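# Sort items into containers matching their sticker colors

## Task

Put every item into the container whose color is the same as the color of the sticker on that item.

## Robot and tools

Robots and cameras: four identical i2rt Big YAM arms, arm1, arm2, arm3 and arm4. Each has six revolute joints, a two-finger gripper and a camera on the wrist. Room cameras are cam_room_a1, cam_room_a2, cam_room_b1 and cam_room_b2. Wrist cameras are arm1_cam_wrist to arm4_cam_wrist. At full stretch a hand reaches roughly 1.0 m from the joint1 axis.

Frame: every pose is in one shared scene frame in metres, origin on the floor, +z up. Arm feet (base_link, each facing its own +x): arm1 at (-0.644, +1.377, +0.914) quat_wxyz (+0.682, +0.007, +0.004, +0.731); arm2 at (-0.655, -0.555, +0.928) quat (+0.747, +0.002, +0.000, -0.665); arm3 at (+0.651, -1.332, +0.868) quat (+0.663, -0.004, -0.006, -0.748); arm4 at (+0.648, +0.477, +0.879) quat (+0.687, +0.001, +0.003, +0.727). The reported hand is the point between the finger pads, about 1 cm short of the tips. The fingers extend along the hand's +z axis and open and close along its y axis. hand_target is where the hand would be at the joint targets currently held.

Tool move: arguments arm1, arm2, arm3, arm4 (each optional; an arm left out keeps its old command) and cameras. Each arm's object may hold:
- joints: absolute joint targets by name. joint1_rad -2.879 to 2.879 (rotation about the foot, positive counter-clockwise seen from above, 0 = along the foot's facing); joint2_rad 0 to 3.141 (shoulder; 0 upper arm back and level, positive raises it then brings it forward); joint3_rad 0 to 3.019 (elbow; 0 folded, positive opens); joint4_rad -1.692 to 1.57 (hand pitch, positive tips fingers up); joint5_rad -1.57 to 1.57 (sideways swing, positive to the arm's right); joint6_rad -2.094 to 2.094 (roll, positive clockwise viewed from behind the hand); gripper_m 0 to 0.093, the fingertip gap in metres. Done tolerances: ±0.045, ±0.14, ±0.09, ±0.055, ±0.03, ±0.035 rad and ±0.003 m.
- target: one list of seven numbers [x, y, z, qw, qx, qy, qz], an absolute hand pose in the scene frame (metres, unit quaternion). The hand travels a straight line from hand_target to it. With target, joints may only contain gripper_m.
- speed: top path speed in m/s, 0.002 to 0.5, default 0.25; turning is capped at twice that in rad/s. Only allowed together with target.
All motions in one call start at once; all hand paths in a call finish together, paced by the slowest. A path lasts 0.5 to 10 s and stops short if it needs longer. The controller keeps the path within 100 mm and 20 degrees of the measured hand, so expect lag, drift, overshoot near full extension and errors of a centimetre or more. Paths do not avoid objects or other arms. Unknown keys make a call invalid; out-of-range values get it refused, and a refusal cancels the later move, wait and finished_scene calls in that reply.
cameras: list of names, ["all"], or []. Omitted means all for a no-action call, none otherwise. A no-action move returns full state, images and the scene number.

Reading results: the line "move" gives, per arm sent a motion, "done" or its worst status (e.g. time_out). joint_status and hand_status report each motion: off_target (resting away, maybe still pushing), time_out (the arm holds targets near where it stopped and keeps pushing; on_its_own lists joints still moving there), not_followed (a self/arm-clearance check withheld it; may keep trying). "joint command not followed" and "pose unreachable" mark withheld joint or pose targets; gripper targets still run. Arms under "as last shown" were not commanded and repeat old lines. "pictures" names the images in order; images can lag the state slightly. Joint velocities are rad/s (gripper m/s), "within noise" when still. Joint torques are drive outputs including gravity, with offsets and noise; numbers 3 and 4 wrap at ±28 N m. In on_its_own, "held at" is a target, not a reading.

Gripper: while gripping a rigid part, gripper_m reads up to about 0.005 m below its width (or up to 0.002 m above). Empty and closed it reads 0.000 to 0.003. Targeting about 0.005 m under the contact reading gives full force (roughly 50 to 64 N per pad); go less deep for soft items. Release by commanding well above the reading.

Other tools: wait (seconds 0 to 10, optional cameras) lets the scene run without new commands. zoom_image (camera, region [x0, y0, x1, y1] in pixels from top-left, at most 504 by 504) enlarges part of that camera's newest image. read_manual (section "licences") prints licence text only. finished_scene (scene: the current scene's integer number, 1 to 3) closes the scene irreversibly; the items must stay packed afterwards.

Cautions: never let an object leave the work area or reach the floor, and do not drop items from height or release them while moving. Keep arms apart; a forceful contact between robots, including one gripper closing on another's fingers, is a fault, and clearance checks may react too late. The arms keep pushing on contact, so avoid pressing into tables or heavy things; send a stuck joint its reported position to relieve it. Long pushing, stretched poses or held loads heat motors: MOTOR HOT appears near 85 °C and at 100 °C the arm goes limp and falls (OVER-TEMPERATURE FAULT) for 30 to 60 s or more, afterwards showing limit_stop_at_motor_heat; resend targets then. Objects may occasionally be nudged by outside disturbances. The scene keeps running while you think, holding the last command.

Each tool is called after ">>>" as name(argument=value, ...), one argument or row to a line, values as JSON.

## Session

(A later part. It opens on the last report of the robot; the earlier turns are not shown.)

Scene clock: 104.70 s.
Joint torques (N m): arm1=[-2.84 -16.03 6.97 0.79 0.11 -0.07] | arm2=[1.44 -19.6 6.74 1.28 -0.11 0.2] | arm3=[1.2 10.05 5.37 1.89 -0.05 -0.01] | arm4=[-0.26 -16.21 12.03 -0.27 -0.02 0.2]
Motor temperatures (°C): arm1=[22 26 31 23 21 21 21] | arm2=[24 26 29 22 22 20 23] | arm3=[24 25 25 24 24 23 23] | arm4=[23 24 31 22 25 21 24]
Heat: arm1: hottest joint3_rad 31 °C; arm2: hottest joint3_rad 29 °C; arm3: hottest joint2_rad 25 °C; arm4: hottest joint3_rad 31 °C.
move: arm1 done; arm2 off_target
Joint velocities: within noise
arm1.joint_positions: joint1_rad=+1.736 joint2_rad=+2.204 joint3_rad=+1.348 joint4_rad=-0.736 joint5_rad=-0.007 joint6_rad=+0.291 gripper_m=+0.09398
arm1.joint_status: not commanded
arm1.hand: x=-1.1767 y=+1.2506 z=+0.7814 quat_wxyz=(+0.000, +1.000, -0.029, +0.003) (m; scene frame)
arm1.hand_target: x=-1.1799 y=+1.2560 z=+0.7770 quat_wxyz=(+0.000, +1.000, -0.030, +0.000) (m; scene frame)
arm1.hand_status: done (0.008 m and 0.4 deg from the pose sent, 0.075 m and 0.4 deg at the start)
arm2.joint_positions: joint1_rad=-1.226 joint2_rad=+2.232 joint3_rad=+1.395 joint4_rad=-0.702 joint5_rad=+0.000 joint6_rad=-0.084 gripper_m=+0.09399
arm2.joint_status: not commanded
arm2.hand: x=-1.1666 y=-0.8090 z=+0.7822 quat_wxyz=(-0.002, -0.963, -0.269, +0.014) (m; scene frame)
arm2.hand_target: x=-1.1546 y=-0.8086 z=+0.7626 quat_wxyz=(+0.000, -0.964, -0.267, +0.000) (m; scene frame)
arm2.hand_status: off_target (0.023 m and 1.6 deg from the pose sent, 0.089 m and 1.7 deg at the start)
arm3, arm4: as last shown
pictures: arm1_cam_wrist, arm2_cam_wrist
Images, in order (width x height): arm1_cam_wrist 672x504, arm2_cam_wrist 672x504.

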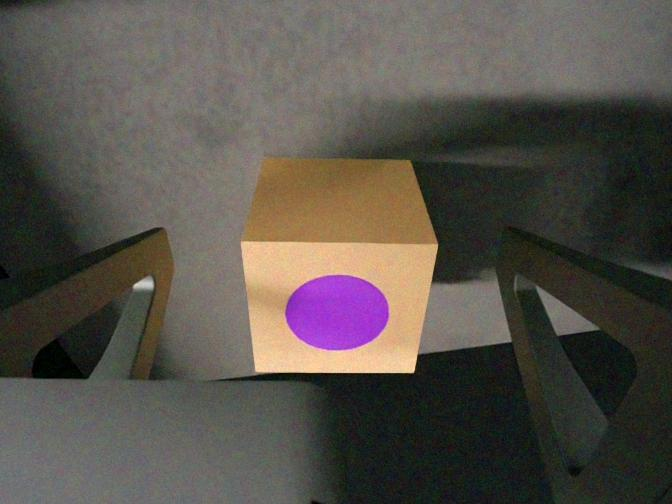

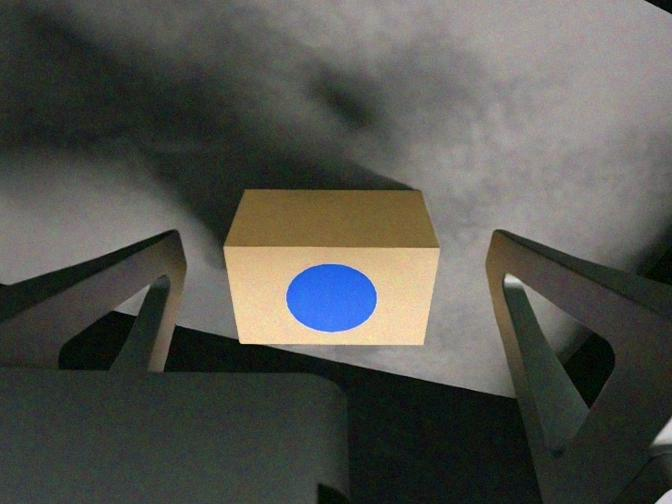

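>>> move(
  arm1={"target":[-1.172,1.256,0.777,0,1,-0.03,0],"speed":0.1},
  arm2={"target":[-1.145,-0.804,0.76,0,0.964,0.267,0],"speed":0.1},
)

>>> move(
  arm1={"joints":{"gripper_m":0.035}},
  arm2={"joints":{"gripper_m":0.045}},
  cameras=["arm1_cam_wrist","arm2_cam_wrist"],
)

Scene clock: 112.13 s.
Joint torques (N m): arm1=[-2.02 -17.03 6.56 0.92 0.08 -0.01] | arm2=[1.44 -20.42 6.31 1.26 -0.12 0.21] | arm3=[1.32 9.99 5.31 1.98 -0.05 -0.01] | arm4=[-0.15 -16.44 11.96 -0.24 -0.04 0.18]
Motor temperatures (°C): arm1=[22 26 30 23 21 21 21] | arm2=[24 27 29 22 22 20 23] | arm3=[24 25 25 24 24 23 23] | arm4=[23 24 31 22 24 21 24]
Heat: arm1: hottest joint3_rad 30 °C; arm2: hottest joint3_rad 29 °C; arm3: hottest joint2_rad 25 °C; arm4: hottest joint3_rad 31 °C.
move: arm1 done; arm2 off_target
Joint velocities: within noise
arm1.joint_positions: joint1_rad=+1.736 joint2_rad=+2.204 joint3_rad=+1.322 joint4_rad=-0.721 joint5_rad=-0.007 joint6_rad=+0.291 gripper_m=+0.09398
arm1.joint_status: not commanded
arm1.hand: x=-1.1667 y=+1.2530 z=+0.7749 quat_wxyz=(-0.002, +1.000, -0.029, +0.009) (m; scene frame)
arm1.hand_target: x=-1.1719 y=+1.2561 z=+0.7770 quat_wxyz=(+0.000, +1.000, -0.030, +0.000) (m; scene frame)
arm1.hand_status: done (0.006 m and 1.0 deg from the pose sent, 0.008 m and 0.4 deg at the start)
arm2.joint_positions: joint1_rad=-1.226 joint2_rad=+2.232 joint3_rad=+1.358 joint4_rad=-0.677 joint5_rad=+0.000 joint6_rad=-0.084 gripper_m=+0.09399
arm2.joint_status: not commanded
arm2.hand: x=-1.1543 y=-0.8029 z=+0.7729 quat_wxyz=(-0.001, -0.963, -0.269, +0.008) (m; scene frame)
arm2.hand_target: x=-1.1448 y=-0.8037 z=+0.7602 quat_wxyz=(+0.000, -0.964, -0.267, +0.000) (m; scene frame)
arm2.hand_status: off_target (0.016 m and 1.0 deg from the pose sent, 0.031 m and 1.6 deg at the start)
arm3, arm4: as last shown
pictures: none

Scene clock: 112.77 s.
Joint torques (N m): arm1=[-2.37 -17.49 6.69 0.81 0.1 0.03] | arm2=[1.49 -20.42 6.34 1.29 -0.11 0.2] | arm3=[1.2 10.05 5.35 1.98 -0.05 -0.01] | arm4=[-0.15 -16.38 12.04 -0.28 -0.03 0.18]
Motor temperatures (°C): arm1=[22 26 30 23 21 21 21] | arm2=[24 27 29 22 22 20 23] | arm3=[24 25 25 24 24 23 23] | arm4=[23 24 31 22 24 21 24]
Heat: arm1: hottest joint3_rad 30 °C; arm2: hottest joint3_rad 29 °C; arm3: hottest joint2_rad 25 °C; arm4: hottest joint3_rad 31 °C.
move: arm1 off_target; arm2 off_target
Joint velocities: within noise
arm1.joint_positions: joint1_rad=+1.736 joint2_rad=+2.204 joint3_rad=+1.322 joint4_rad=-0.721 joint5_rad=-0.007 joint6_rad=+0.290 gripper_m=+0.05190
arm1.joint_status: gripper_m off_target (ended at +0.05193, target +0.03500)
arm1.hand: x=-1.1669 y=+1.2530 z=+0.7749 quat_wxyz=(-0.002, +1.000, -0.029, +0.008) (m; scene frame)
arm1.hand_target: x=-1.1719 y=+1.2561 z=+0.7770 quat_wxyz=(+0.000, +1.000, -0.030, +0.000) (m; scene frame)
arm1.hand_status: not commanded
arm2.joint_positions: joint1_rad=-1.226 joint2_rad=+2.232 joint3_rad=+1.358 joint4_rad=-0.677 joint5_rad=+0.000 joint6_rad=-0.084 gripper_m=+0.06611
arm2.joint_status: gripper_m off_target (ended at +0.06614, target +0.04500)
arm2.hand: x=-1.1543 y=-0.8029 z=+0.7729 quat_wxyz=(-0.001, -0.963, -0.269, +0.008) (m; scene frame)
arm2.hand_target: x=-1.1448 y=-0.8037 z=+0.7602 quat_wxyz=(+0.000, -0.964, -0.267, +0.000) (m; scene frame)
arm2.hand_status: not commanded
arm3.joint_positions: joint1_rad=+0.075 joint2_rad=+0.276 joint3_rad=+1.523 joint4_rad=-1.599 joint5_rad=-0.185 joint6_rad=-0.597 gripper_m=+0.09396
arm3.joint_status: not commanded
arm3.hand: x=+0.6806 y=-1.3526 z=+1.4445 quat_wxyz=(-0.326, -0.350, -0.735, +0.481) (m; scene frame)
arm3.hand_target: x=+0.6807 y=-1.3504 z=+1.4501 quat_wxyz=(-0.328, -0.347, -0.731, +0.487) (m; scene frame)
arm3.hand_status: not commanded
arm4: as last shown
pictures: arm1_cam_wrist, arm2_cam_wrist
Images, in order (width x height): arm1_cam_wrist 672x504, arm2_cam_wrist 672x504.

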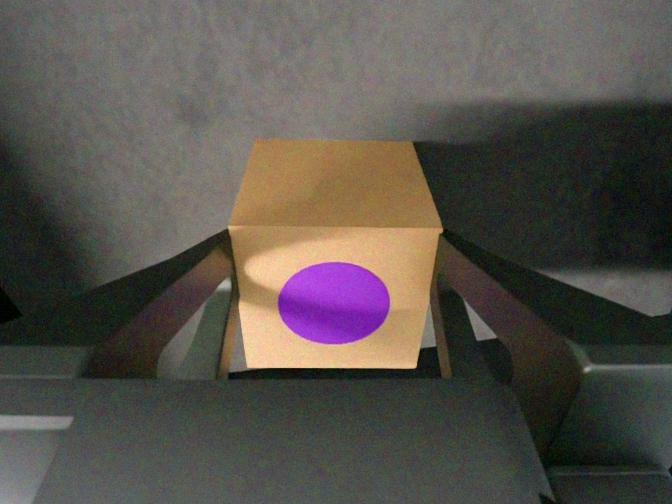

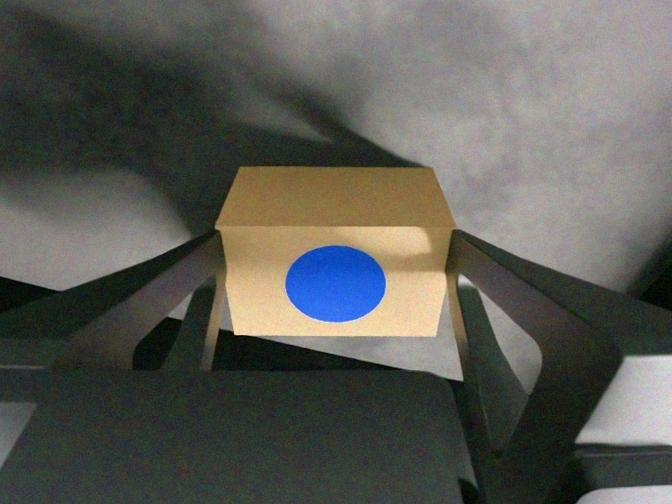

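>>> move(
  arm1={"target":[-1.15,1.25,1.1,0,1,-0.03,0],"speed":0.3},
  arm2={"target":[-1.13,-0.8,1.1,0,0.964,0.267,0],"speed":0.3},
  arm4={"joints":{"joint2_rad":0.55,"joint3_rad":1.55,"joint4_rad":-1.6}},
)

>>> move(
  arm1={"joints":{"joint2_rad":0.7,"joint3_rad":1.4,"joint4_rad":-1.6}},
  arm2={"joints":{"joint2_rad":0.7,"joint3_rad":1.4,"joint4_rad":-1.6}},
  arm4={"joints":{"joint1_rad":1.5}},
  cameras=["all"],
)

Scene clock: 127.60 s.
Joint torques (N m): arm1=[-1.61 -13.92 14.23 -0.09 0.04 0.12] | arm2=[1.55 -17.79 14.08 0.14 -0.13 0.21] | arm3=[1.26 10.11 5.38 1.95 -0.04 -0.01] | arm4=[-0.09 6.01 5.81 1.44 -0.01 0.18]
Motor temperatures (°C): arm1=[22 26 30 23 21 21 22] | arm2=[24 27 28 22 22 20 23] | arm3=[24 25 25 24 24 23 23] | arm4=[23 25 32 22 24 21 24]
Heat: arm1: hottest joint3_rad 30 °C; arm2: hottest joint3_rad 28 °C; arm3: hottest joint2_rad 25 °C; arm4: hottest joint3_rad 32 °C.
move: arm1 off_target; arm2 off_target; arm4 done
Joint velocities: within noise
arm1.joint_positions: joint1_rad=+1.736 joint2_rad=+1.740 joint3_rad=+1.516 joint4_rad=-1.398 joint5_rad=-0.007 joint6_rad=+0.295 gripper_m=+0.05219
arm1.joint_status: not commanded
arm1.hand: x=-1.1393 y=+1.2576 z=+1.0814 quat_wxyz=(-0.004, +0.999, -0.031, +0.018) (m; scene frame)
arm1.hand_target: x=-1.1493 y=+1.2502 z=+1.1001 quat_wxyz=(+0.000, +1.000, -0.030, +0.000) (m; scene frame)
arm1.hand_status: off_target (0.023 m and 2.1 deg from the pose sent, 0.325 m and 1.0 deg at the start)
arm2.joint_positions: joint1_rad=-1.222 joint2_rad=+1.740 joint3_rad=+1.530 joint4_rad=-1.372 joint5_rad=+0.000 joint6_rad=-0.079 gripper_m=+0.06614
arm2.joint_status: not commanded
arm2.hand: x=-1.1231 y=-0.7903 z=+1.0915 quat_wxyz=(+0.002, -0.963, -0.269, -0.007) (m; scene frame)
arm2.hand_target: x=-1.1296 y=-0.7999 z=+1.1000 quat_wxyz=(+0.000, -0.964, -0.267, +0.000) (m; scene frame)
arm2.hand_status: off_target (0.015 m and 0.9 deg from the pose sent, 0.328 m and 1.0 deg at the start)
arm3: as last shown
arm4.joint_positions: joint1_rad=-1.476 joint2_rad=+0.540 joint3_rad=+1.550 joint4_rad=-1.603 joint5_rad=+0.001 joint6_rad=+0.128 gripper_m=+0.09398
arm4.joint_status: all done
arm4.hand: x=+0.7898 y=+0.4999 z=+1.4467 quat_wxyz=(-0.463, +0.011, -0.884, -0.063) (m; scene frame)
arm4.hand_target: x=+0.7947 y=+0.4999 z=+1.4461 quat_wxyz=(-0.460, +0.001, -0.886, -0.065) (m; scene frame)
arm4.hand_status: not commanded
pictures: none

Scene clock: 129.93 s.
Joint torques (N m): arm1=[-1.03 3.37 11.25 1.18 0.05 0.1] | arm2=[1.49 -0.26 10.32 1.72 -0.13 0.22] | arm3=[1.26 9.99 5.31 1.96 -0.05 -0.01] | arm4=[1.38 5.66 5.78 1.46 0.08 0.14]
Motor temperatures (°C): arm1=[22 26 30 23 21 21 22] | arm2=[24 27 28 22 22 20 23] | arm3=[24 25 25 24 24 23 23] | arm4=[23 24 32 22 24 21 24]
Heat: arm1: hottest joint3_rad 30 °C; arm2: hottest joint3_rad 28 °C; arm3: hottest joint2_rad 25 °C; arm4: hottest joint3_rad 32 °C.
move: arm1 done; arm2 done; arm4 done
Joint velocities: within noise
arm1.joint_positions: joint1_rad=+1.736 joint2_rad=+0.692 joint3_rad=+1.377 joint4_rad=-1.594 joint5_rad=-0.007 joint6_rad=+0.295 gripper_m=+0.05219
arm1.joint_status: all done
arm1.hand: x=-0.8520 y=+1.3240 z=+1.3874 quat_wxyz=(+0.087, +0.943, -0.027, -0.320) (m; scene frame)
arm1.hand_target: x=-0.8518 y=+1.3220 z=+1.3953 quat_wxyz=(+0.091, +0.942, -0.026, -0.323) (m; scene frame)
arm1.hand_status: not commanded
arm2.joint_positions: joint1_rad=-1.222 joint2_rad=+0.697 joint3_rad=+1.395 joint4_rad=-1.591 joint5_rad=+0.000 joint6_rad=-0.079 gripper_m=+0.06614
arm2.joint_status: all done
arm2.hand: x=-0.8555 y=-0.6565 z=+1.4053 quat_wxyz=(-0.063, -0.909, -0.254, +0.325) (m; scene frame)
arm2.hand_target: x=-0.8535 y=-0.6585 z=+1.4057 quat_wxyz=(-0.067, -0.910, -0.253, +0.321) (m; scene frame)
arm2.hand_status: not commanded
arm3: as last shown
arm4.joint_positions: joint1_rad=+1.495 joint2_rad=+0.540 joint3_rad=+1.550 joint4_rad=-1.603 joint5_rad=-0.002 joint6_rad=+0.129 gripper_m=+0.09403
arm4.joint_status: all done
arm4.hand: x=+0.5099 y=+0.4821 z=+1.4481 quat_wxyz=(+0.029, +0.879, -0.066, -0.471) (m; scene frame)
arm4.hand_target: x=+0.5049 y=+0.4814 z=+1.4475 quat_wxyz=(+0.032, +0.881, -0.069, -0.468) (m; scene frame)
arm4.hand_status: not commanded
pictures: arm1_cam_wrist, arm2_cam_wrist, arm3_cam_wrist, arm4_cam_wrist, cam_room_a1, cam_room_a2, cam_room_b1, cam_room_b2
Images, in order (width x height): arm1_cam_wrist 672x504, arm2_cam_wrist 672x504, arm3_cam_wrist 672x504, arm4_cam_wrist 672x504, cam_room_a1 672x504, cam_room_a2 672x504, cam_room_b1 672x504, cam_room_b2 672x504.

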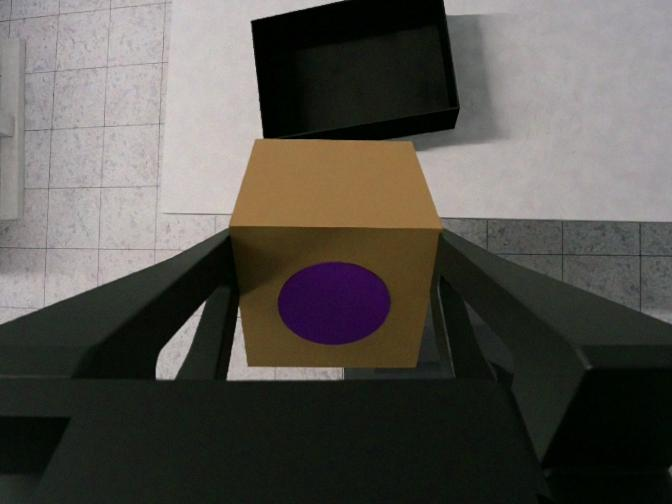

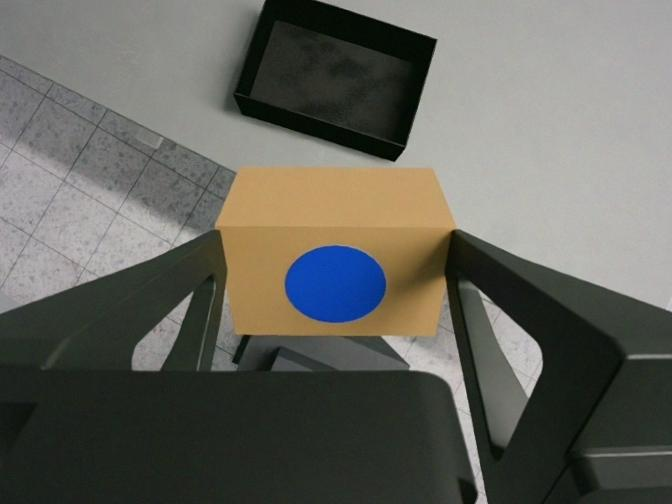

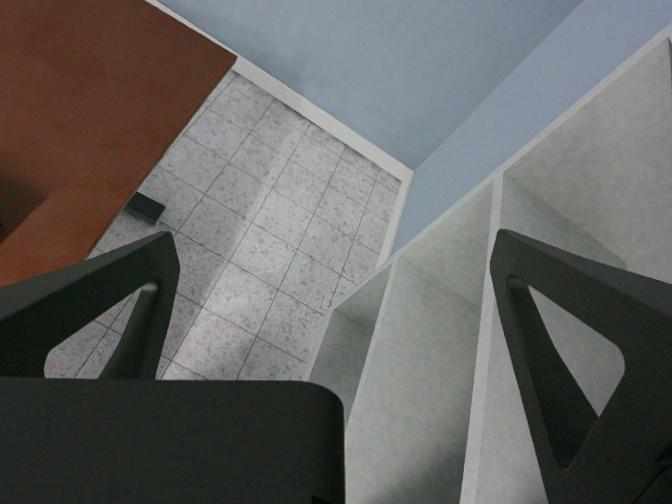

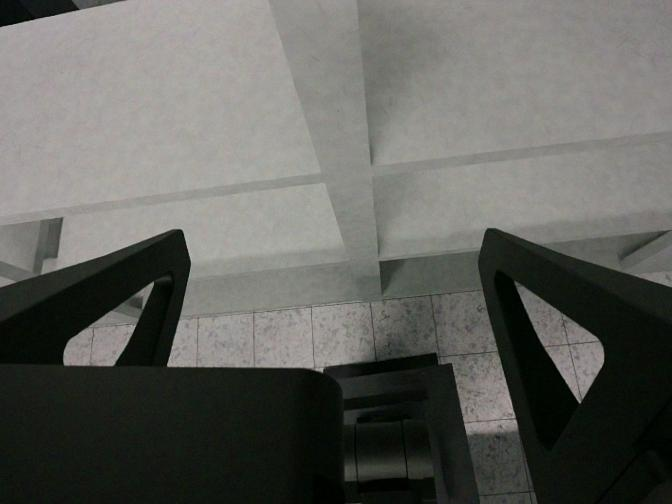

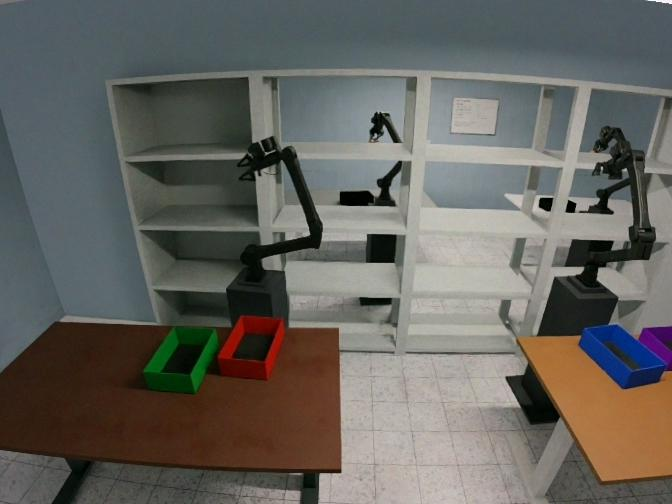

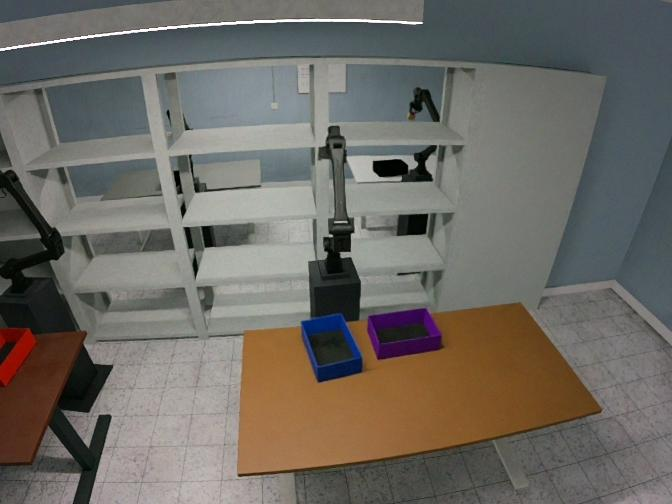

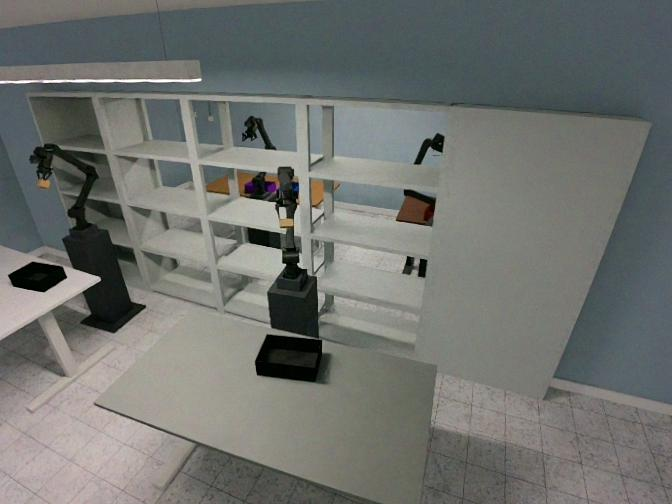

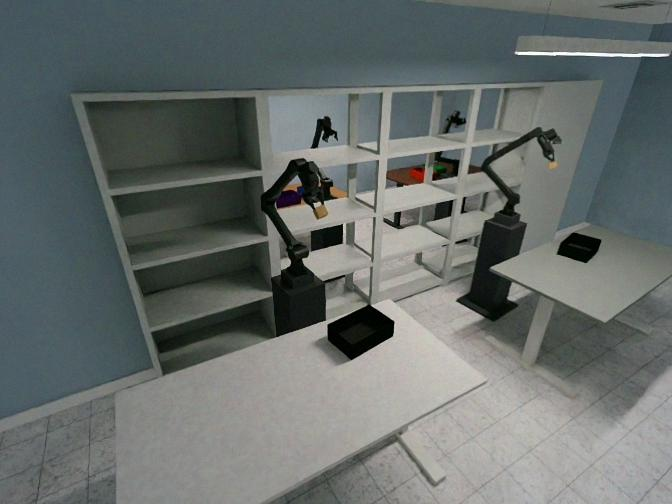

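>>> move(
  arm1={"target":[-1.2,1.52,1.0,0,0.992,-0.126,0],"speed":0.3},
  arm2={"target":[-1.2,-0.46,1.0,0,0.9963,-0.086,0],"speed":0.3},
  arm4={"joints":{"joint1_rad":0.9}},
  cameras=["arm4_cam_wrist"],
)

>>> move(
  arm1={"target":[-1.195,1.52,0.775,0,0.992,-0.126,0],"speed":0.2},
  arm2={"target":[-1.19,-0.46,0.76,0,0.9963,-0.086,0],"speed":0.2},
  arm4={"joints":{"joint1_rad":2.1}},
  cameras=["arm1_cam_wrist","arm2_cam_wrist","arm4_cam_wrist","cam_room_b1","cam_room_b2"],
)

Scene clock: 177.67 s.
Joint torques (N m): arm1=[-2.61 -17.49 14.72 -0.03 0.06 0.05] | arm2=[0.32 -19.02 14.32 0.14 0.11 0.2] | arm3=[1.32 9.99 5.29 1.96 -0.04 -0.02] | arm4=[0.85 5.83 5.82 1.48 0.07 0.17]
Motor temperatures (°C): arm1=[22 25 32 23 21 21 22] | arm2=[24 26 29 22 22 20 24] | arm3=[24 25 25 24 24 23 23] | arm4=[23 23 30 22 24 21 24]
Heat: arm1: hottest joint3_rad 32 °C; arm2: hottest joint3_rad 29 °C; arm3: hottest joint2_rad 25 °C; arm4: hottest joint3_rad 30 °C.
move: arm1 off_target; arm2 off_target; arm4 done
Joint velocities: within noise
arm1.joint_positions: joint1_rad=+1.260 joint2_rad=+1.954 joint3_rad=+1.519 joint4_rad=-1.214 joint5_rad=+0.000 joint6_rad=+0.001 gripper_m=+0.05220
arm1.joint_status: not commanded
arm1.hand: x=-1.1801 y=+1.5103 z=+0.9710 quat_wxyz=(+0.004, +0.992, -0.121, +0.031) (m; scene frame)
arm1.hand_target: x=-1.1985 y=+1.5196 z=+1.0004 quat_wxyz=(+0.000, +0.992, -0.126, +0.000) (m; scene frame)
arm1.hand_status: off_target (0.037 m and 3.6 deg from the pose sent, 0.556 m and 40.2 deg at the start)
arm2.joint_positions: joint1_rad=-1.857 joint2_rad=+1.867 joint3_rad=+1.418 joint4_rad=-1.152 joint5_rad=-0.006 joint6_rad=-0.016 gripper_m=+0.06615
arm2.joint_status: not commanded
arm2.hand: x=-1.1814 y=-0.4660 z=+0.9864 quat_wxyz=(-0.003, -0.997, +0.077, -0.016) (m; scene frame)
arm2.hand_target: x=-1.1991 y=-0.4600 z=+1.0002 quat_wxyz=(+0.000, -0.996, +0.086, +0.000) (m; scene frame)
arm2.hand_status: off_target (0.024 m and 2.1 deg from the pose sent, 0.567 m and 55.8 deg at the start)
arm3: as last shown
arm4.joint_positions: joint1_rad=+0.905 joint2_rad=+0.540 joint3_rad=+1.550 joint4_rad=-1.603 joint5_rad=-0.002 joint6_rad=+0.129 gripper_m=+0.09404
arm4.joint_status: all done
arm4.hand: x=+0.5352 y=+0.5598 z=+1.4477 quat_wxyz=(-0.108, +0.823, -0.319, -0.458) (m; scene frame)
arm4.hand_target: x=+0.5316 y=+0.5633 z=+1.4471 quat_wxyz=(-0.106, +0.821, -0.327, -0.455) (m; scene frame)
arm4.hand_status: not commanded
pictures: arm4_cam_wrist
Images, in order (width x height): arm4_cam_wrist 672x504.

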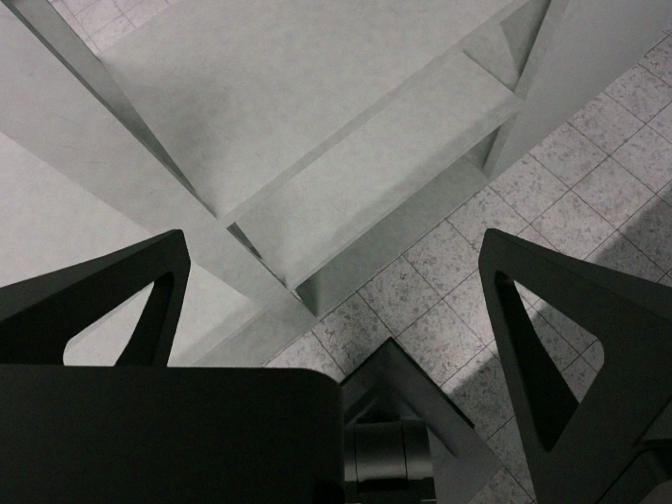

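Scene clock: 179.57 s.
Joint torques (N m): arm1=[-2.61 -17.44 7.41 0.69 0.08 0.03] | arm2=[0.26 -20.13 6.84 1.24 0.12 0.2] | arm3=[1.32 10.05 5.33 1.95 -0.05 -0.01] | arm4=[1.2 6.18 5.76 1.33 0.08 0.15]
Motor temperatures (°C): arm1=[22 25 32 23 21 21 22] | arm2=[24 26 29 22 22 20 24] | arm3=[24 25 25 24 24 23 23] | arm4=[23 23 30 22 24 21 24]
Heat: arm1: hottest joint3_rad 32 °C; arm2: hottest joint3_rad 29 °C; arm3: hottest joint2_rad 25 °C; arm4: hottest joint3_rad 30 °C.
move: arm1 done; arm2 off_target; arm4 done
Joint velocities: within noise
arm1.joint_positions: joint1_rad=+1.260 joint2_rad=+2.255 joint3_rad=+1.417 joint4_rad=-0.767 joint5_rad=+0.000 joint6_rad=+0.001 gripper_m=+0.05220
arm1.joint_status: not commanded
arm1.hand: x=-1.1906 y=+1.5127 z=+0.7724 quat_wxyz=(+0.001, +0.993, -0.121, +0.009) (m; scene frame)
arm1.hand_target: x=-1.1950 y=+1.5200 z=+0.7751 quat_wxyz=(+0.000, +0.992, -0.126, +0.000) (m; scene frame)
arm1.hand_status: done (0.009 m and 1.2 deg from the pose sent, 0.197 m and 3.6 deg at the start)
arm2.joint_positions: joint1_rad=-1.857 joint2_rad=+2.225 joint3_rad=+1.328 joint4_rad=-0.664 joint5_rad=-0.006 joint6_rad=-0.016 gripper_m=+0.06615
arm2.joint_status: not commanded
arm2.hand: x=-1.1940 y=-0.4631 z=+0.7706 quat_wxyz=(-0.001, -0.997, +0.076, +0.004) (m; scene frame)
arm2.hand_target: x=-1.1898 y=-0.4600 z=+0.7602 quat_wxyz=(+0.000, -0.996, +0.086, +0.000) (m; scene frame)
arm2.hand_status: off_target (0.012 m and 1.2 deg from the pose sent, 0.227 m and 2.2 deg at the start)
arm3: as last shown
arm4.joint_positions: joint1_rad=+2.095 joint2_rad=+0.540 joint3_rad=+1.550 joint4_rad=-1.603 joint5_rad=-0.002 joint6_rad=+0.129 gripper_m=+0.09404
arm4.joint_status: all done
arm4.hand: x=+0.5329 y=+0.4021 z=+1.4483 quat_wxyz=(+0.165, +0.859, +0.198, -0.442) (m; scene frame)
arm4.hand_target: x=+0.5292 y=+0.3988 z=+1.4477 quat_wxyz=(+0.168, +0.861, +0.195, -0.438) (m; scene frame)
arm4.hand_status: not commanded
pictures: arm1_cam_wrist, arm2_cam_wrist, arm4_cam_wrist, cam_room_b1, cam_room_b2
Images, in order (width x height): arm1_cam_wrist 672x504, arm2_cam_wrist 672x504, arm4_cam_wrist 672x504, cam_room_b1 672x504, cam_room_b2 672x504.

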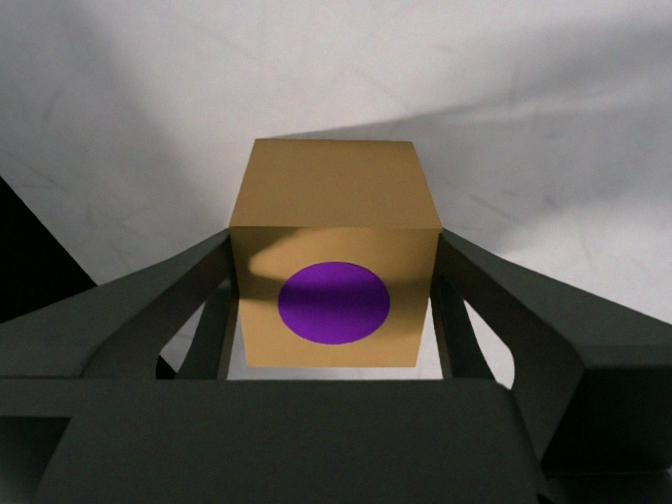

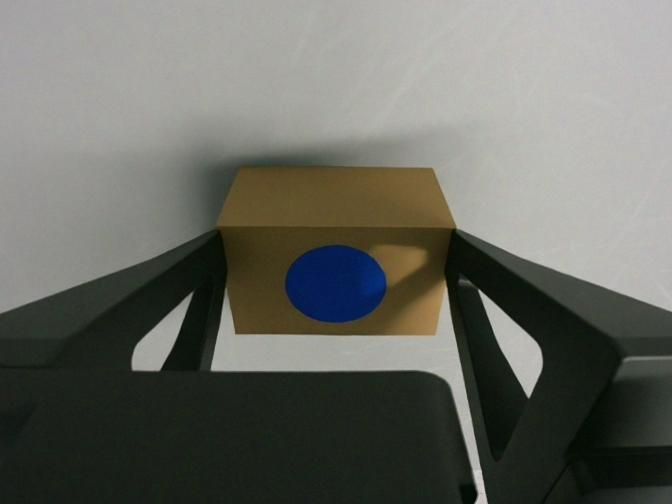

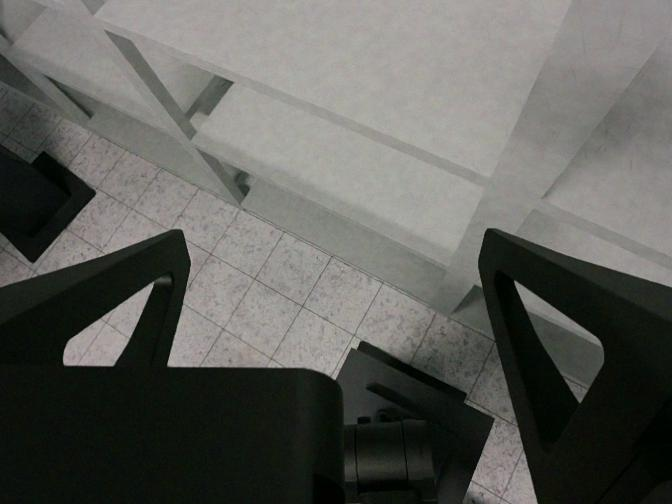

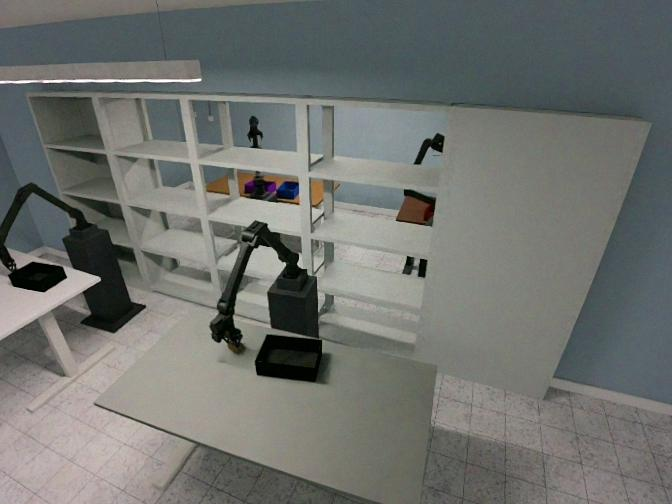

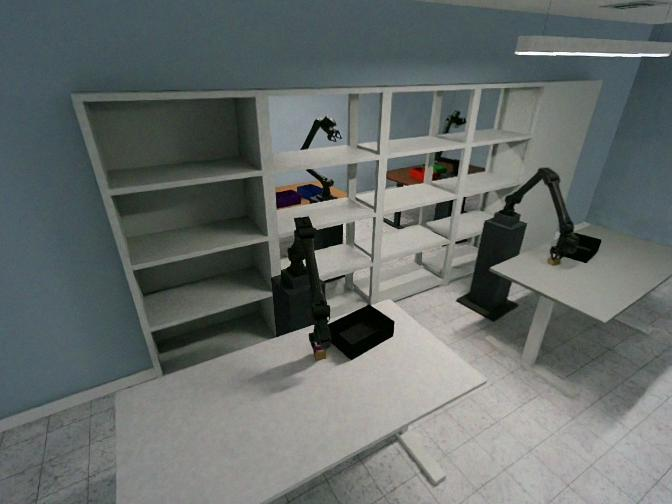

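>>> move(
  arm1={"target":[-1.195,1.52,0.768,0,0.992,-0.126,0],"speed":0.05},
  arm2={"target":[-1.19,-0.46,0.752,0,0.9963,-0.086,0],"speed":0.05},
)

>>> move(
  arm1={"target":[-1.195,1.52,0.762,0,0.992,-0.126,0],"speed":0.05},
  arm2={"target":[-1.19,-0.46,0.746,0,0.9963,-0.086,0],"speed":0.05},
)

Scene clock: 184.23 s.
Joint torques (N m): arm1=[-2.37 -16.62 7.66 1.01 0.07 0.02] | arm2=[0.26 -18.84 6.98 1.28 0.11 0.2] | arm3=[1.26 10.11 5.31 1.95 -0.05 -0.01] | arm4=[1.2 6.01 5.7 1.43 0.11 0.16]
Motor temperatures (°C): arm1=[22 25 31 23 21 21 22] | arm2=[24 26 29 22 22 20 24] | arm3=[24 25 25 24 24 23 23] | arm4=[23 23 30 22 24 21 24]
Heat: arm1: hottest joint3_rad 31 °C; arm2: hottest joint3_rad 29 °C; arm3: hottest joint2_rad 25 °C; arm4: hottest joint3_rad 30 °C.
move: arm1 done; arm2 off_target
Joint velocities: within noise
arm1.joint_positions: joint1_rad=+1.260 joint2_rad=+2.255 joint3_rad=+1.417 joint4_rad=-0.760 joint5_rad=+0.000 joint6_rad=+0.001 gripper_m=+0.05220
arm1.joint_status: not commanded
arm1.hand: x=-1.1924 y=+1.5132 z=+0.7723 quat_wxyz=(+0.001, +0.993, -0.121, +0.005) (m; scene frame)
arm1.hand_target: x=-1.1949 y=+1.5200 z=+0.7682 quat_wxyz=(+0.000, +0.992, -0.126, +0.000) (m; scene frame)
arm1.hand_status: done (0.009 m and 0.8 deg from the pose sent, 0.010 m and 1.2 deg at the start)
arm2.joint_positions: joint1_rad=-1.857 joint2_rad=+2.225 joint3_rad=+1.328 joint4_rad=-0.651 joint5_rad=-0.006 joint6_rad=-0.016 gripper_m=+0.06615
arm2.joint_status: not commanded
arm2.hand: x=-1.1973 y=-0.4626 z=+0.7706 quat_wxyz=(+0.000, -0.997, +0.076, +0.011) (m; scene frame)
arm2.hand_target: x=-1.1895 y=-0.4601 z=+0.7526 quat_wxyz=(+0.000, -0.996, +0.086, +0.000) (m; scene frame)
arm2.hand_status: off_target (0.020 m and 1.7 deg from the pose sent, 0.019 m and 1.2 deg at the start)
arm3, arm4: as last shown
pictures: none

Scene clock: 185.20 s.
Joint torques (N m): arm1=[-2.84 -15.56 7.6 1.16 0.03 -0.02] | arm2=[0.21 -18.02 7.09 1.42 0.08 0.2] | arm3=[1.32 10.05 5.37 1.95 -0.05 -0.01] | arm4=[1.14 5.83 5.74 1.46 0.11 0.16]
Motor temperatures (°C): arm1=[22 26 31 23 21 21 22] | arm2=[24 26 29 22 22 20 24] | arm3=[24 25 25 24 24 23 23] | arm4=[23 23 30 22 24 21 24]
Heat: arm1: hottest joint3_rad 31 °C; arm2: hottest joint3_rad 29 °C; arm3: hottest joint2_rad 25 °C; arm4: hottest joint3_rad 30 °C.
move: arm1 off_target; arm2 off_target
Joint velocities: within noise
arm1.joint_positions: joint1_rad=+1.260 joint2_rad=+2.255 joint3_rad=+1.417 joint4_rad=-0.752 joint5_rad=+0.000 joint6_rad=+0.001 gripper_m=+0.05220
arm1.joint_status: not commanded
arm1.hand: x=-1.1942 y=+1.5136 z=+0.7721 quat_wxyz=(+0.001, +0.993, -0.121, +0.001) (m; scene frame)
arm1.hand_target: x=-1.1948 y=+1.5199 z=+0.7621 quat_wxyz=(+0.000, +0.992, -0.126, +0.000) (m; scene frame)
arm1.hand_status: off_target (0.012 m and 0.6 deg from the pose sent, 0.013 m and 0.8 deg at the start)
arm2.joint_positions: joint1_rad=-1.857 joint2_rad=+2.227 joint3_rad=+1.328 joint4_rad=-0.645 joint5_rad=-0.006 joint6_rad=-0.016 gripper_m=+0.06615
arm2.joint_status: not commanded
arm2.hand: x=-1.1983 y=-0.4623 z=+0.7698 quat_wxyz=(+0.000, -0.997, +0.077, +0.013) (m; scene frame)
arm2.hand_target: x=-1.1890 y=-0.4602 z=+0.7469 quat_wxyz=(+0.000, -0.996, +0.086, +0.000) (m; scene frame)
arm2.hand_status: off_target (0.025 m and 1.9 deg from the pose sent, 0.026 m and 1.7 deg at the start)
arm3, arm4: as last shown
pictures: none

>>> move(
  arm1={"target":[-1.195,1.52,0.75,0,0.992,-0.126,0],"speed":0.05},
  arm2={"target":[-1.185,-0.46,0.735,0,0.9963,-0.086,0],"speed":0.05},
  cameras=["arm1_cam_wrist","arm2_cam_wrist"],
)

Scene clock: 189.10 s.
Joint torques (N m): arm1=[-2.32 -13.8 7.65 1.32 -0.03 0.03] | arm2=[0.21 -16.97 5.89 1.61 0.01 0.18] | arm3=[1.26 10.05 5.37 1.98 -0.05 -0.01] | arm4=[1.08 6.01 5.7 1.36 0.08 0.14]
Motor temperatures (°C): arm1=[22 26 31 23 21 21 22] | arm2=[24 26 29 22 22 20 24] | arm3=[24 25 25 24 24 23 23] | arm4=[23 23 30 22 24 21 24]
Heat: arm1: hottest joint3_rad 31 °C; arm2: hottest joint3_rad 29 °C; arm3: hottest joint2_rad 25 °C; arm4: hottest joint3_rad 30 °C.
move: arm1 off_target; arm2 off_target
Joint velocities: within noise
arm1.joint_positions: joint1_rad=+1.260 joint2_rad=+2.256 joint3_rad=+1.417 joint4_rad=-0.738 joint5_rad=+0.002 joint6_rad=+0.001 gripper_m=+0.05220
arm1.joint_status: not commanded
arm1.hand: x=-1.1971 y=+1.5145 z=+0.7715 quat_wxyz=(-0.001, +0.993, -0.121, -0.005) (m; scene frame)
arm1.hand_target: x=-1.1942 y=+1.5197 z=+0.7506 quat_wxyz=(+0.000, +0.992, -0.126, +0.000) (m; scene frame)
arm1.hand_status: off_target (0.022 m and 0.8 deg from the pose sent, 0.023 m and 0.6 deg at the start)
arm2.joint_positions: joint1_rad=-1.857 joint2_rad=+2.228 joint3_rad=+1.328 joint4_rad=-0.620 joint5_rad=-0.004 joint6_rad=-0.016 gripper_m=+0.06615
arm2.joint_status: not commanded
arm2.hand: x=-1.2040 y=-0.4610 z=+0.7695 quat_wxyz=(+0.002, -0.997, +0.077, +0.025) (m; scene frame)
arm2.hand_target: x=-1.1835 y=-0.4604 z=+0.7370 quat_wxyz=(+0.000, -0.996, +0.086, +0.000) (m; scene frame)
arm2.hand_status: off_target (0.039 m and 3.1 deg from the pose sent, 0.037 m and 1.9 deg at the start)
arm3, arm4: as last shown
pictures: arm1_cam_wrist, arm2_cam_wrist
Images, in order (width x height): arm1_cam_wrist 672x504, arm2_cam_wrist 672x504.

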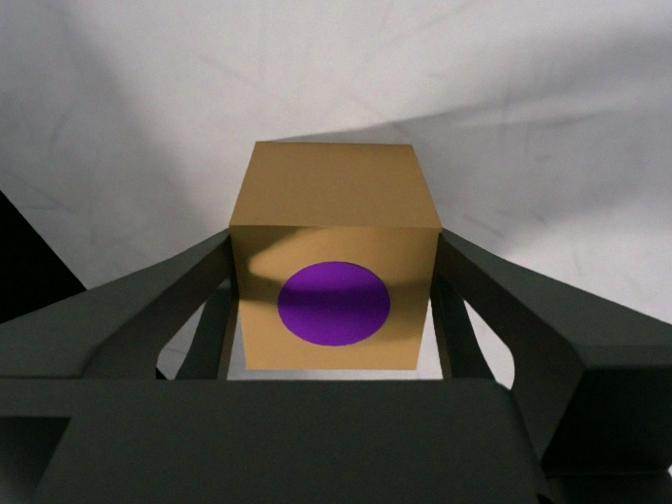

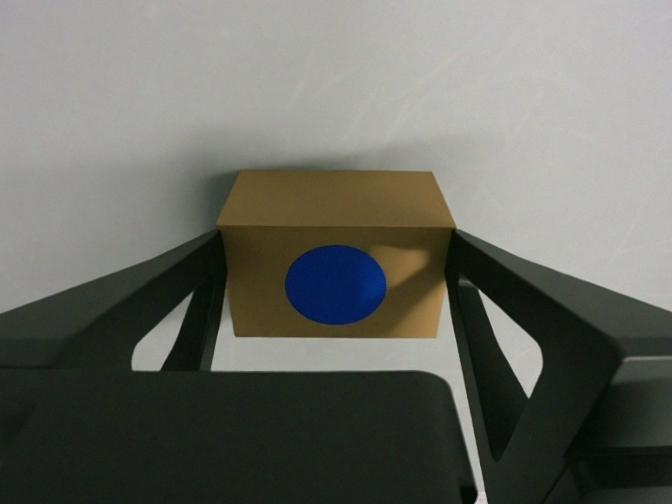

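>>> move(
  arm1={"target":[-1.195,1.52,0.768,0,0.992,-0.126,0],"speed":0.05},
  arm2={"target":[-1.19,-0.46,0.752,0,0.9963,-0.086,0],"speed":0.05},
)

>>> move(
  arm1={"joints":{"gripper_m":0.093}},
  arm2={"joints":{"gripper_m":0.093}},
)

>>> move(
  arm1={"target":[-1.18,1.516,0.95,0,0.992,-0.126,0],"speed":0.2},
  arm2={"target":[-1.18,-0.46,0.95,0,0.9963,-0.086,0],"speed":0.2},
  cameras=["arm1_cam_wrist","arm2_cam_wrist"],
)

Scene clock: 195.57 s.
Joint torques (N m): arm1=[-3.37 -16.09 7.6 0.29 0.03 0.01] | arm2=[0.32 -18.9 7.06 0.17 0.02 0.19] | arm3=[1.14 10.05 5.31 1.95 -0.06 -0.02] | arm4=[1.03 6.01 5.83 1.44 0.1 0.16]
Motor temperatures (°C): arm1=[22 26 31 23 21 21 22] | arm2=[24 26 28 22 22 20 24] | arm3=[24 25 25 24 24 23 23] | arm4=[23 23 29 22 24 21 24]
Heat: arm1: hottest joint3_rad 31 °C; arm2: hottest joint3_rad 28 °C; arm3: hottest joint2_rad 25 °C; arm4: hottest joint3_rad 29 °C.
move: arm1 done; arm2 off_target
Joint velocities: within noise
arm1.joint_positions: joint1_rad=+1.260 joint2_rad=+2.256 joint3_rad=+1.417 joint4_rad=-0.739 joint5_rad=+0.002 joint6_rad=+0.001 gripper_m=+0.05220
arm1.joint_status: not commanded
arm1.hand: x=-1.1969 y=+1.5145 z=+0.7715 quat_wxyz=(-0.001, +0.993, -0.121, -0.004) (m; scene frame)
arm1.hand_target: x=-1.1949 y=+1.5199 z=+0.7680 quat_wxyz=(+0.000, +0.992, -0.126, +0.000) (m; scene frame)
arm1.hand_status: done (0.007 m and 0.7 deg from the pose sent, 0.007 m and 0.8 deg at the start)
arm2.joint_positions: joint1_rad=-1.857 joint2_rad=+2.228 joint3_rad=+1.328 joint4_rad=-0.623 joint5_rad=-0.004 joint6_rad=-0.016 gripper_m=+0.06615
arm2.joint_status: not commanded
arm2.hand: x=-1.2032 y=-0.4612 z=+0.7694 quat_wxyz=(+0.002, -0.997, +0.077, +0.023) (m; scene frame)
arm2.hand_target: x=-1.1896 y=-0.4601 z=+0.7525 quat_wxyz=(+0.000, -0.996, +0.086, +0.000) (m; scene frame)
arm2.hand_status: off_target (0.022 m and 2.9 deg from the pose sent, 0.022 m and 3.1 deg at the start)
arm3.joint_positions: joint1_rad=+0.075 joint2_rad=+0.276 joint3_rad=+1.523 joint4_rad=-1.599 joint5_rad=-0.185 joint6_rad=-0.597 gripper_m=+0.09396
arm3.joint_status: not commanded
arm3.hand: x=+0.6806 y=-1.3526 z=+1.4445 quat_wxyz=(-0.326, -0.350, -0.735, +0.481) (m; scene frame)
arm3.hand_target: x=+0.6807 y=-1.3504 z=+1.4501 quat_wxyz=(-0.328, -0.347, -0.731, +0.487) (m; scene frame)
arm3.hand_status: not commanded
arm4: as last shown
pictures: none

Scene clock: 196.13 s.
Joint torques (N m): arm1=[-2.78 -16.44 7.46 0.16 0 0.03] | arm2=[0.15 -19.14 7.08 0.32 0.02 0.18] | arm3=[1.14 9.99 5.39 1.99 -0.04 -0.01] | arm4=[1.32 6.18 5.7 1.57 0.08 0.16]
Motor temperatures (°C): arm1=[22 26 31 23 21 21 22] | arm2=[24 26 28 22 22 20 24] | arm3=[24 25 25 24 24 23 23] | arm4=[23 23 29 22 24 21 24]
Heat: arm1: hottest joint3_rad 31 °C; arm2: hottest joint3_rad 28 °C; arm3: hottest joint2_rad 25 °C; arm4: hottest joint3_rad 29 °C.
move: arm1 done; arm2 done
Joint velocities: within noise
arm1.joint_positions: joint1_rad=+1.260 joint2_rad=+2.257 joint3_rad=+1.417 joint4_rad=-0.739 joint5_rad=+0.002 joint6_rad=+0.001 gripper_m=+0.09297
arm1.joint_status: all done
arm1.hand: x=-1.1968 y=+1.5145 z=+0.7713 quat_wxyz=(-0.001, +0.993, -0.121, -0.004) (m; scene frame)
arm1.hand_target: x=-1.1950 y=+1.5199 z=+0.7681 quat_wxyz=(+0.000, +0.992, -0.126, +0.000) (m; scene frame)
arm1.hand_status: not commanded
arm2.joint_positions: joint1_rad=-1.857 joint2_rad=+2.228 joint3_rad=+1.328 joint4_rad=-0.626 joint5_rad=-0.004 joint6_rad=-0.016 gripper_m=+0.09292
arm2.joint_status: all done
arm2.hand: x=-1.2024 y=-0.4613 z=+0.7694 quat_wxyz=(+0.002, -0.997, +0.077, +0.022) (m; scene frame)
arm2.hand_target: x=-1.1896 y=-0.4601 z=+0.7527 quat_wxyz=(+0.000, -0.996, +0.086, +0.000) (m; scene frame)
arm2.hand_status: not commanded
arm3, arm4: as last shown
pictures: none

Scene clock: 197.80 s.
Joint torques (N m): arm1=[-2.67 -17.14 12.81 -0.14 0.04 0.03] | arm2=[-0.03 -19.25 12.26 0.14 0.01 0.15] | arm3=[1.26 9.99 5.37 1.96 -0.05 -0.01] | arm4=[1.32 6.07 5.79 1.5 0.07 0.11]
Motor temperatures (°C): arm1=[22 26 31 23 21 21 22] | arm2=[24 26 28 22 22 20 24] | arm3=[24 25 25 24 24 23 23] | arm4=[23 23 29 22 24 21 24]
Heat: arm1: hottest joint3_rad 31 °C; arm2: hottest joint3_rad 28 °C; arm3: hottest joint2_rad 25 °C; arm4: hottest joint3_rad 29 °C.
move: arm1 off_target; arm2 off_target
Joint velocities: within noise
arm1.joint_positions: joint1_rad=+1.260 joint2_rad=+1.957 joint3_rad=+1.396 joint4_rad=-1.074 joint5_rad=+0.002 joint6_rad=+0.001 gripper_m=+0.09297
arm1.joint_status: not commanded
arm1.hand: x=-1.1629 y=+1.5063 z=+0.9279 quat_wxyz=(+0.003, +0.992, -0.121, +0.024) (m; scene frame)
arm1.hand_target: x=-1.1791 y=+1.5157 z=+0.9503 quat_wxyz=(+0.000, +0.992, -0.126, +0.000) (m; scene frame)
arm1.hand_status: off_target (0.030 m and 2.8 deg from the pose sent, 0.180 m and 0.7 deg at the start)
arm2.joint_positions: joint1_rad=-1.859 joint2_rad=+1.891 joint3_rad=+1.311 joint4_rad=-1.013 joint5_rad=-0.004 joint6_rad=-0.016 gripper_m=+0.09292
arm2.joint_status: not commanded
arm2.hand: x=-1.1669 y=-0.4671 z=+0.9388 quat_wxyz=(-0.001, -0.997, +0.078, -0.012) (m; scene frame)
arm2.hand_target: x=-1.1796 y=-0.4601 z=+0.9501 quat_wxyz=(+0.000, -0.996, +0.086, +0.000) (m; scene frame)
arm2.hand_status: off_target (0.019 m and 1.7 deg from the pose sent, 0.182 m and 2.7 deg at the start)
arm3, arm4: as last shown
pictures: arm1_cam_wrist, arm2_cam_wrist
Images, in order (width x height): arm1_cam_wrist 672x504, arm2_cam_wrist 672x504.

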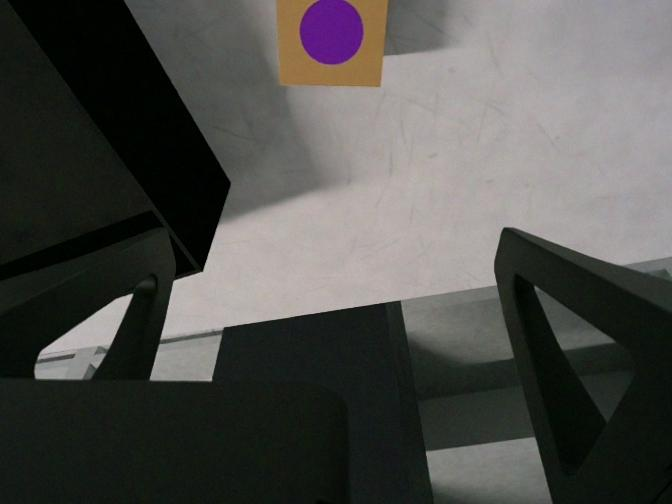

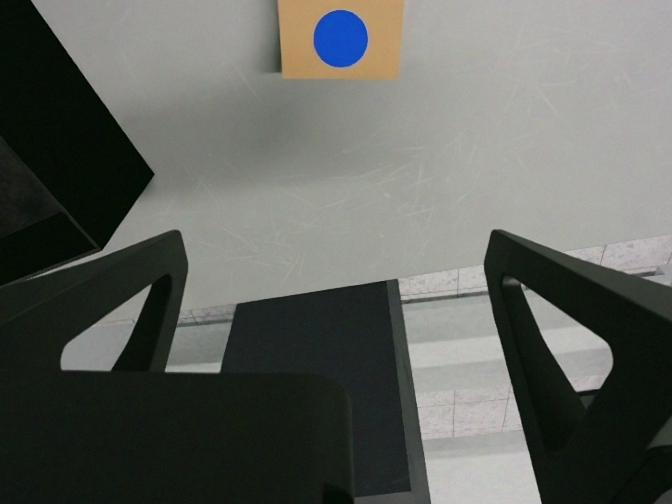

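>>> move(
  arm1={"target":[-1.10,1.492,0.89,-0.048,0.917,-0.116,-0.380],"speed":0.3},
  arm2={"target":[-1.10,-0.477,0.88,-0.033,0.9206,-0.0795,-0.3816],"speed":0.3},
  cameras=["arm1_cam_wrist","arm2_cam_wrist"],
)

Scene clock: 205.63 s.
Joint torques (N m): arm1=[-1.26 -7.06 6.05 2.52 0.12 0.08] | arm2=[0.5 -10.93 4.78 2.97 0 0.21] | arm3=[1.32 10.11 5.34 1.95 -0.05 0] | arm4=[1.26 5.83 5.76 1.55 0.09 0.12]
Motor temperatures (°C): arm1=[22 27 31 23 21 21 22] | arm2=[24 26 29 22 22 20 24] | arm3=[24 25 25 24 24 23 23] | arm4=[23 23 29 22 24 21 24]
Heat: arm1: hottest joint3_rad 31 °C; arm2: hottest joint3_rad 29 °C; arm3: hottest joint2_rad 25 °C; arm4: hottest joint3_rad 29 °C.
move: arm1 done; arm2 done
Joint velocities: within noise
arm1.joint_positions: joint1_rad=+1.260 joint2_rad=+1.698 joint3_rad=+0.555 joint4_rad=+0.330 joint5_rad=+0.005 joint6_rad=+0.001 gripper_m=+0.09297
arm1.joint_status: not commanded
arm1.hand: x=-1.0963 y=+1.4904 z=+0.8911 quat_wxyz=(-0.047, +0.919, -0.114, -0.374) (m; scene frame)
arm1.hand_target: x=-1.1000 y=+1.4919 z=+0.8901 quat_wxyz=(-0.048, +0.917, -0.116, -0.380) (m; scene frame)
arm1.hand_status: done (0.004 m and 0.8 deg from the pose sent, 0.075 m and 47.8 deg at the start)
arm2.joint_positions: joint1_rad=-1.859 joint2_rad=+1.731 joint3_rad=+0.506 joint4_rad=+0.451 joint5_rad=-0.004 joint6_rad=-0.013 gripper_m=+0.09292
arm2.joint_status: not commanded
arm2.hand: x=-1.1043 y=-0.4778 z=+0.8880 quat_wxyz=(+0.035, -0.919, +0.071, +0.385) (m; scene frame)
arm2.hand_target: x=-1.0998 y=-0.4771 z=+0.8802 quat_wxyz=(+0.033, -0.920, +0.079, +0.381) (m; scene frame)
arm2.hand_status: done (0.009 m and 1.1 deg from the pose sent, 0.090 m and 46.4 deg at the start)
arm3, arm4: as last shown
pictures: arm1_cam_wrist, arm2_cam_wrist
Images, in order (width x height): arm1_cam_wrist 672x504, arm2_cam_wrist 672x504.

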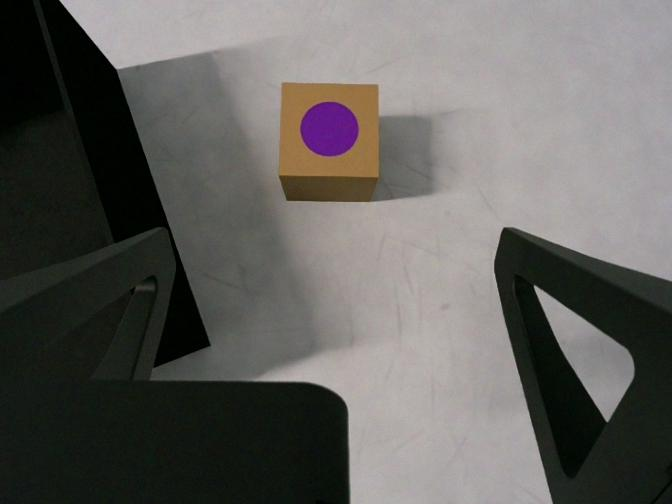

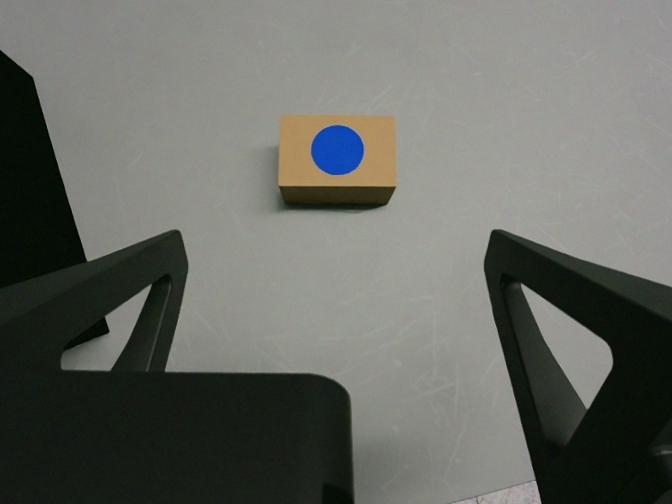

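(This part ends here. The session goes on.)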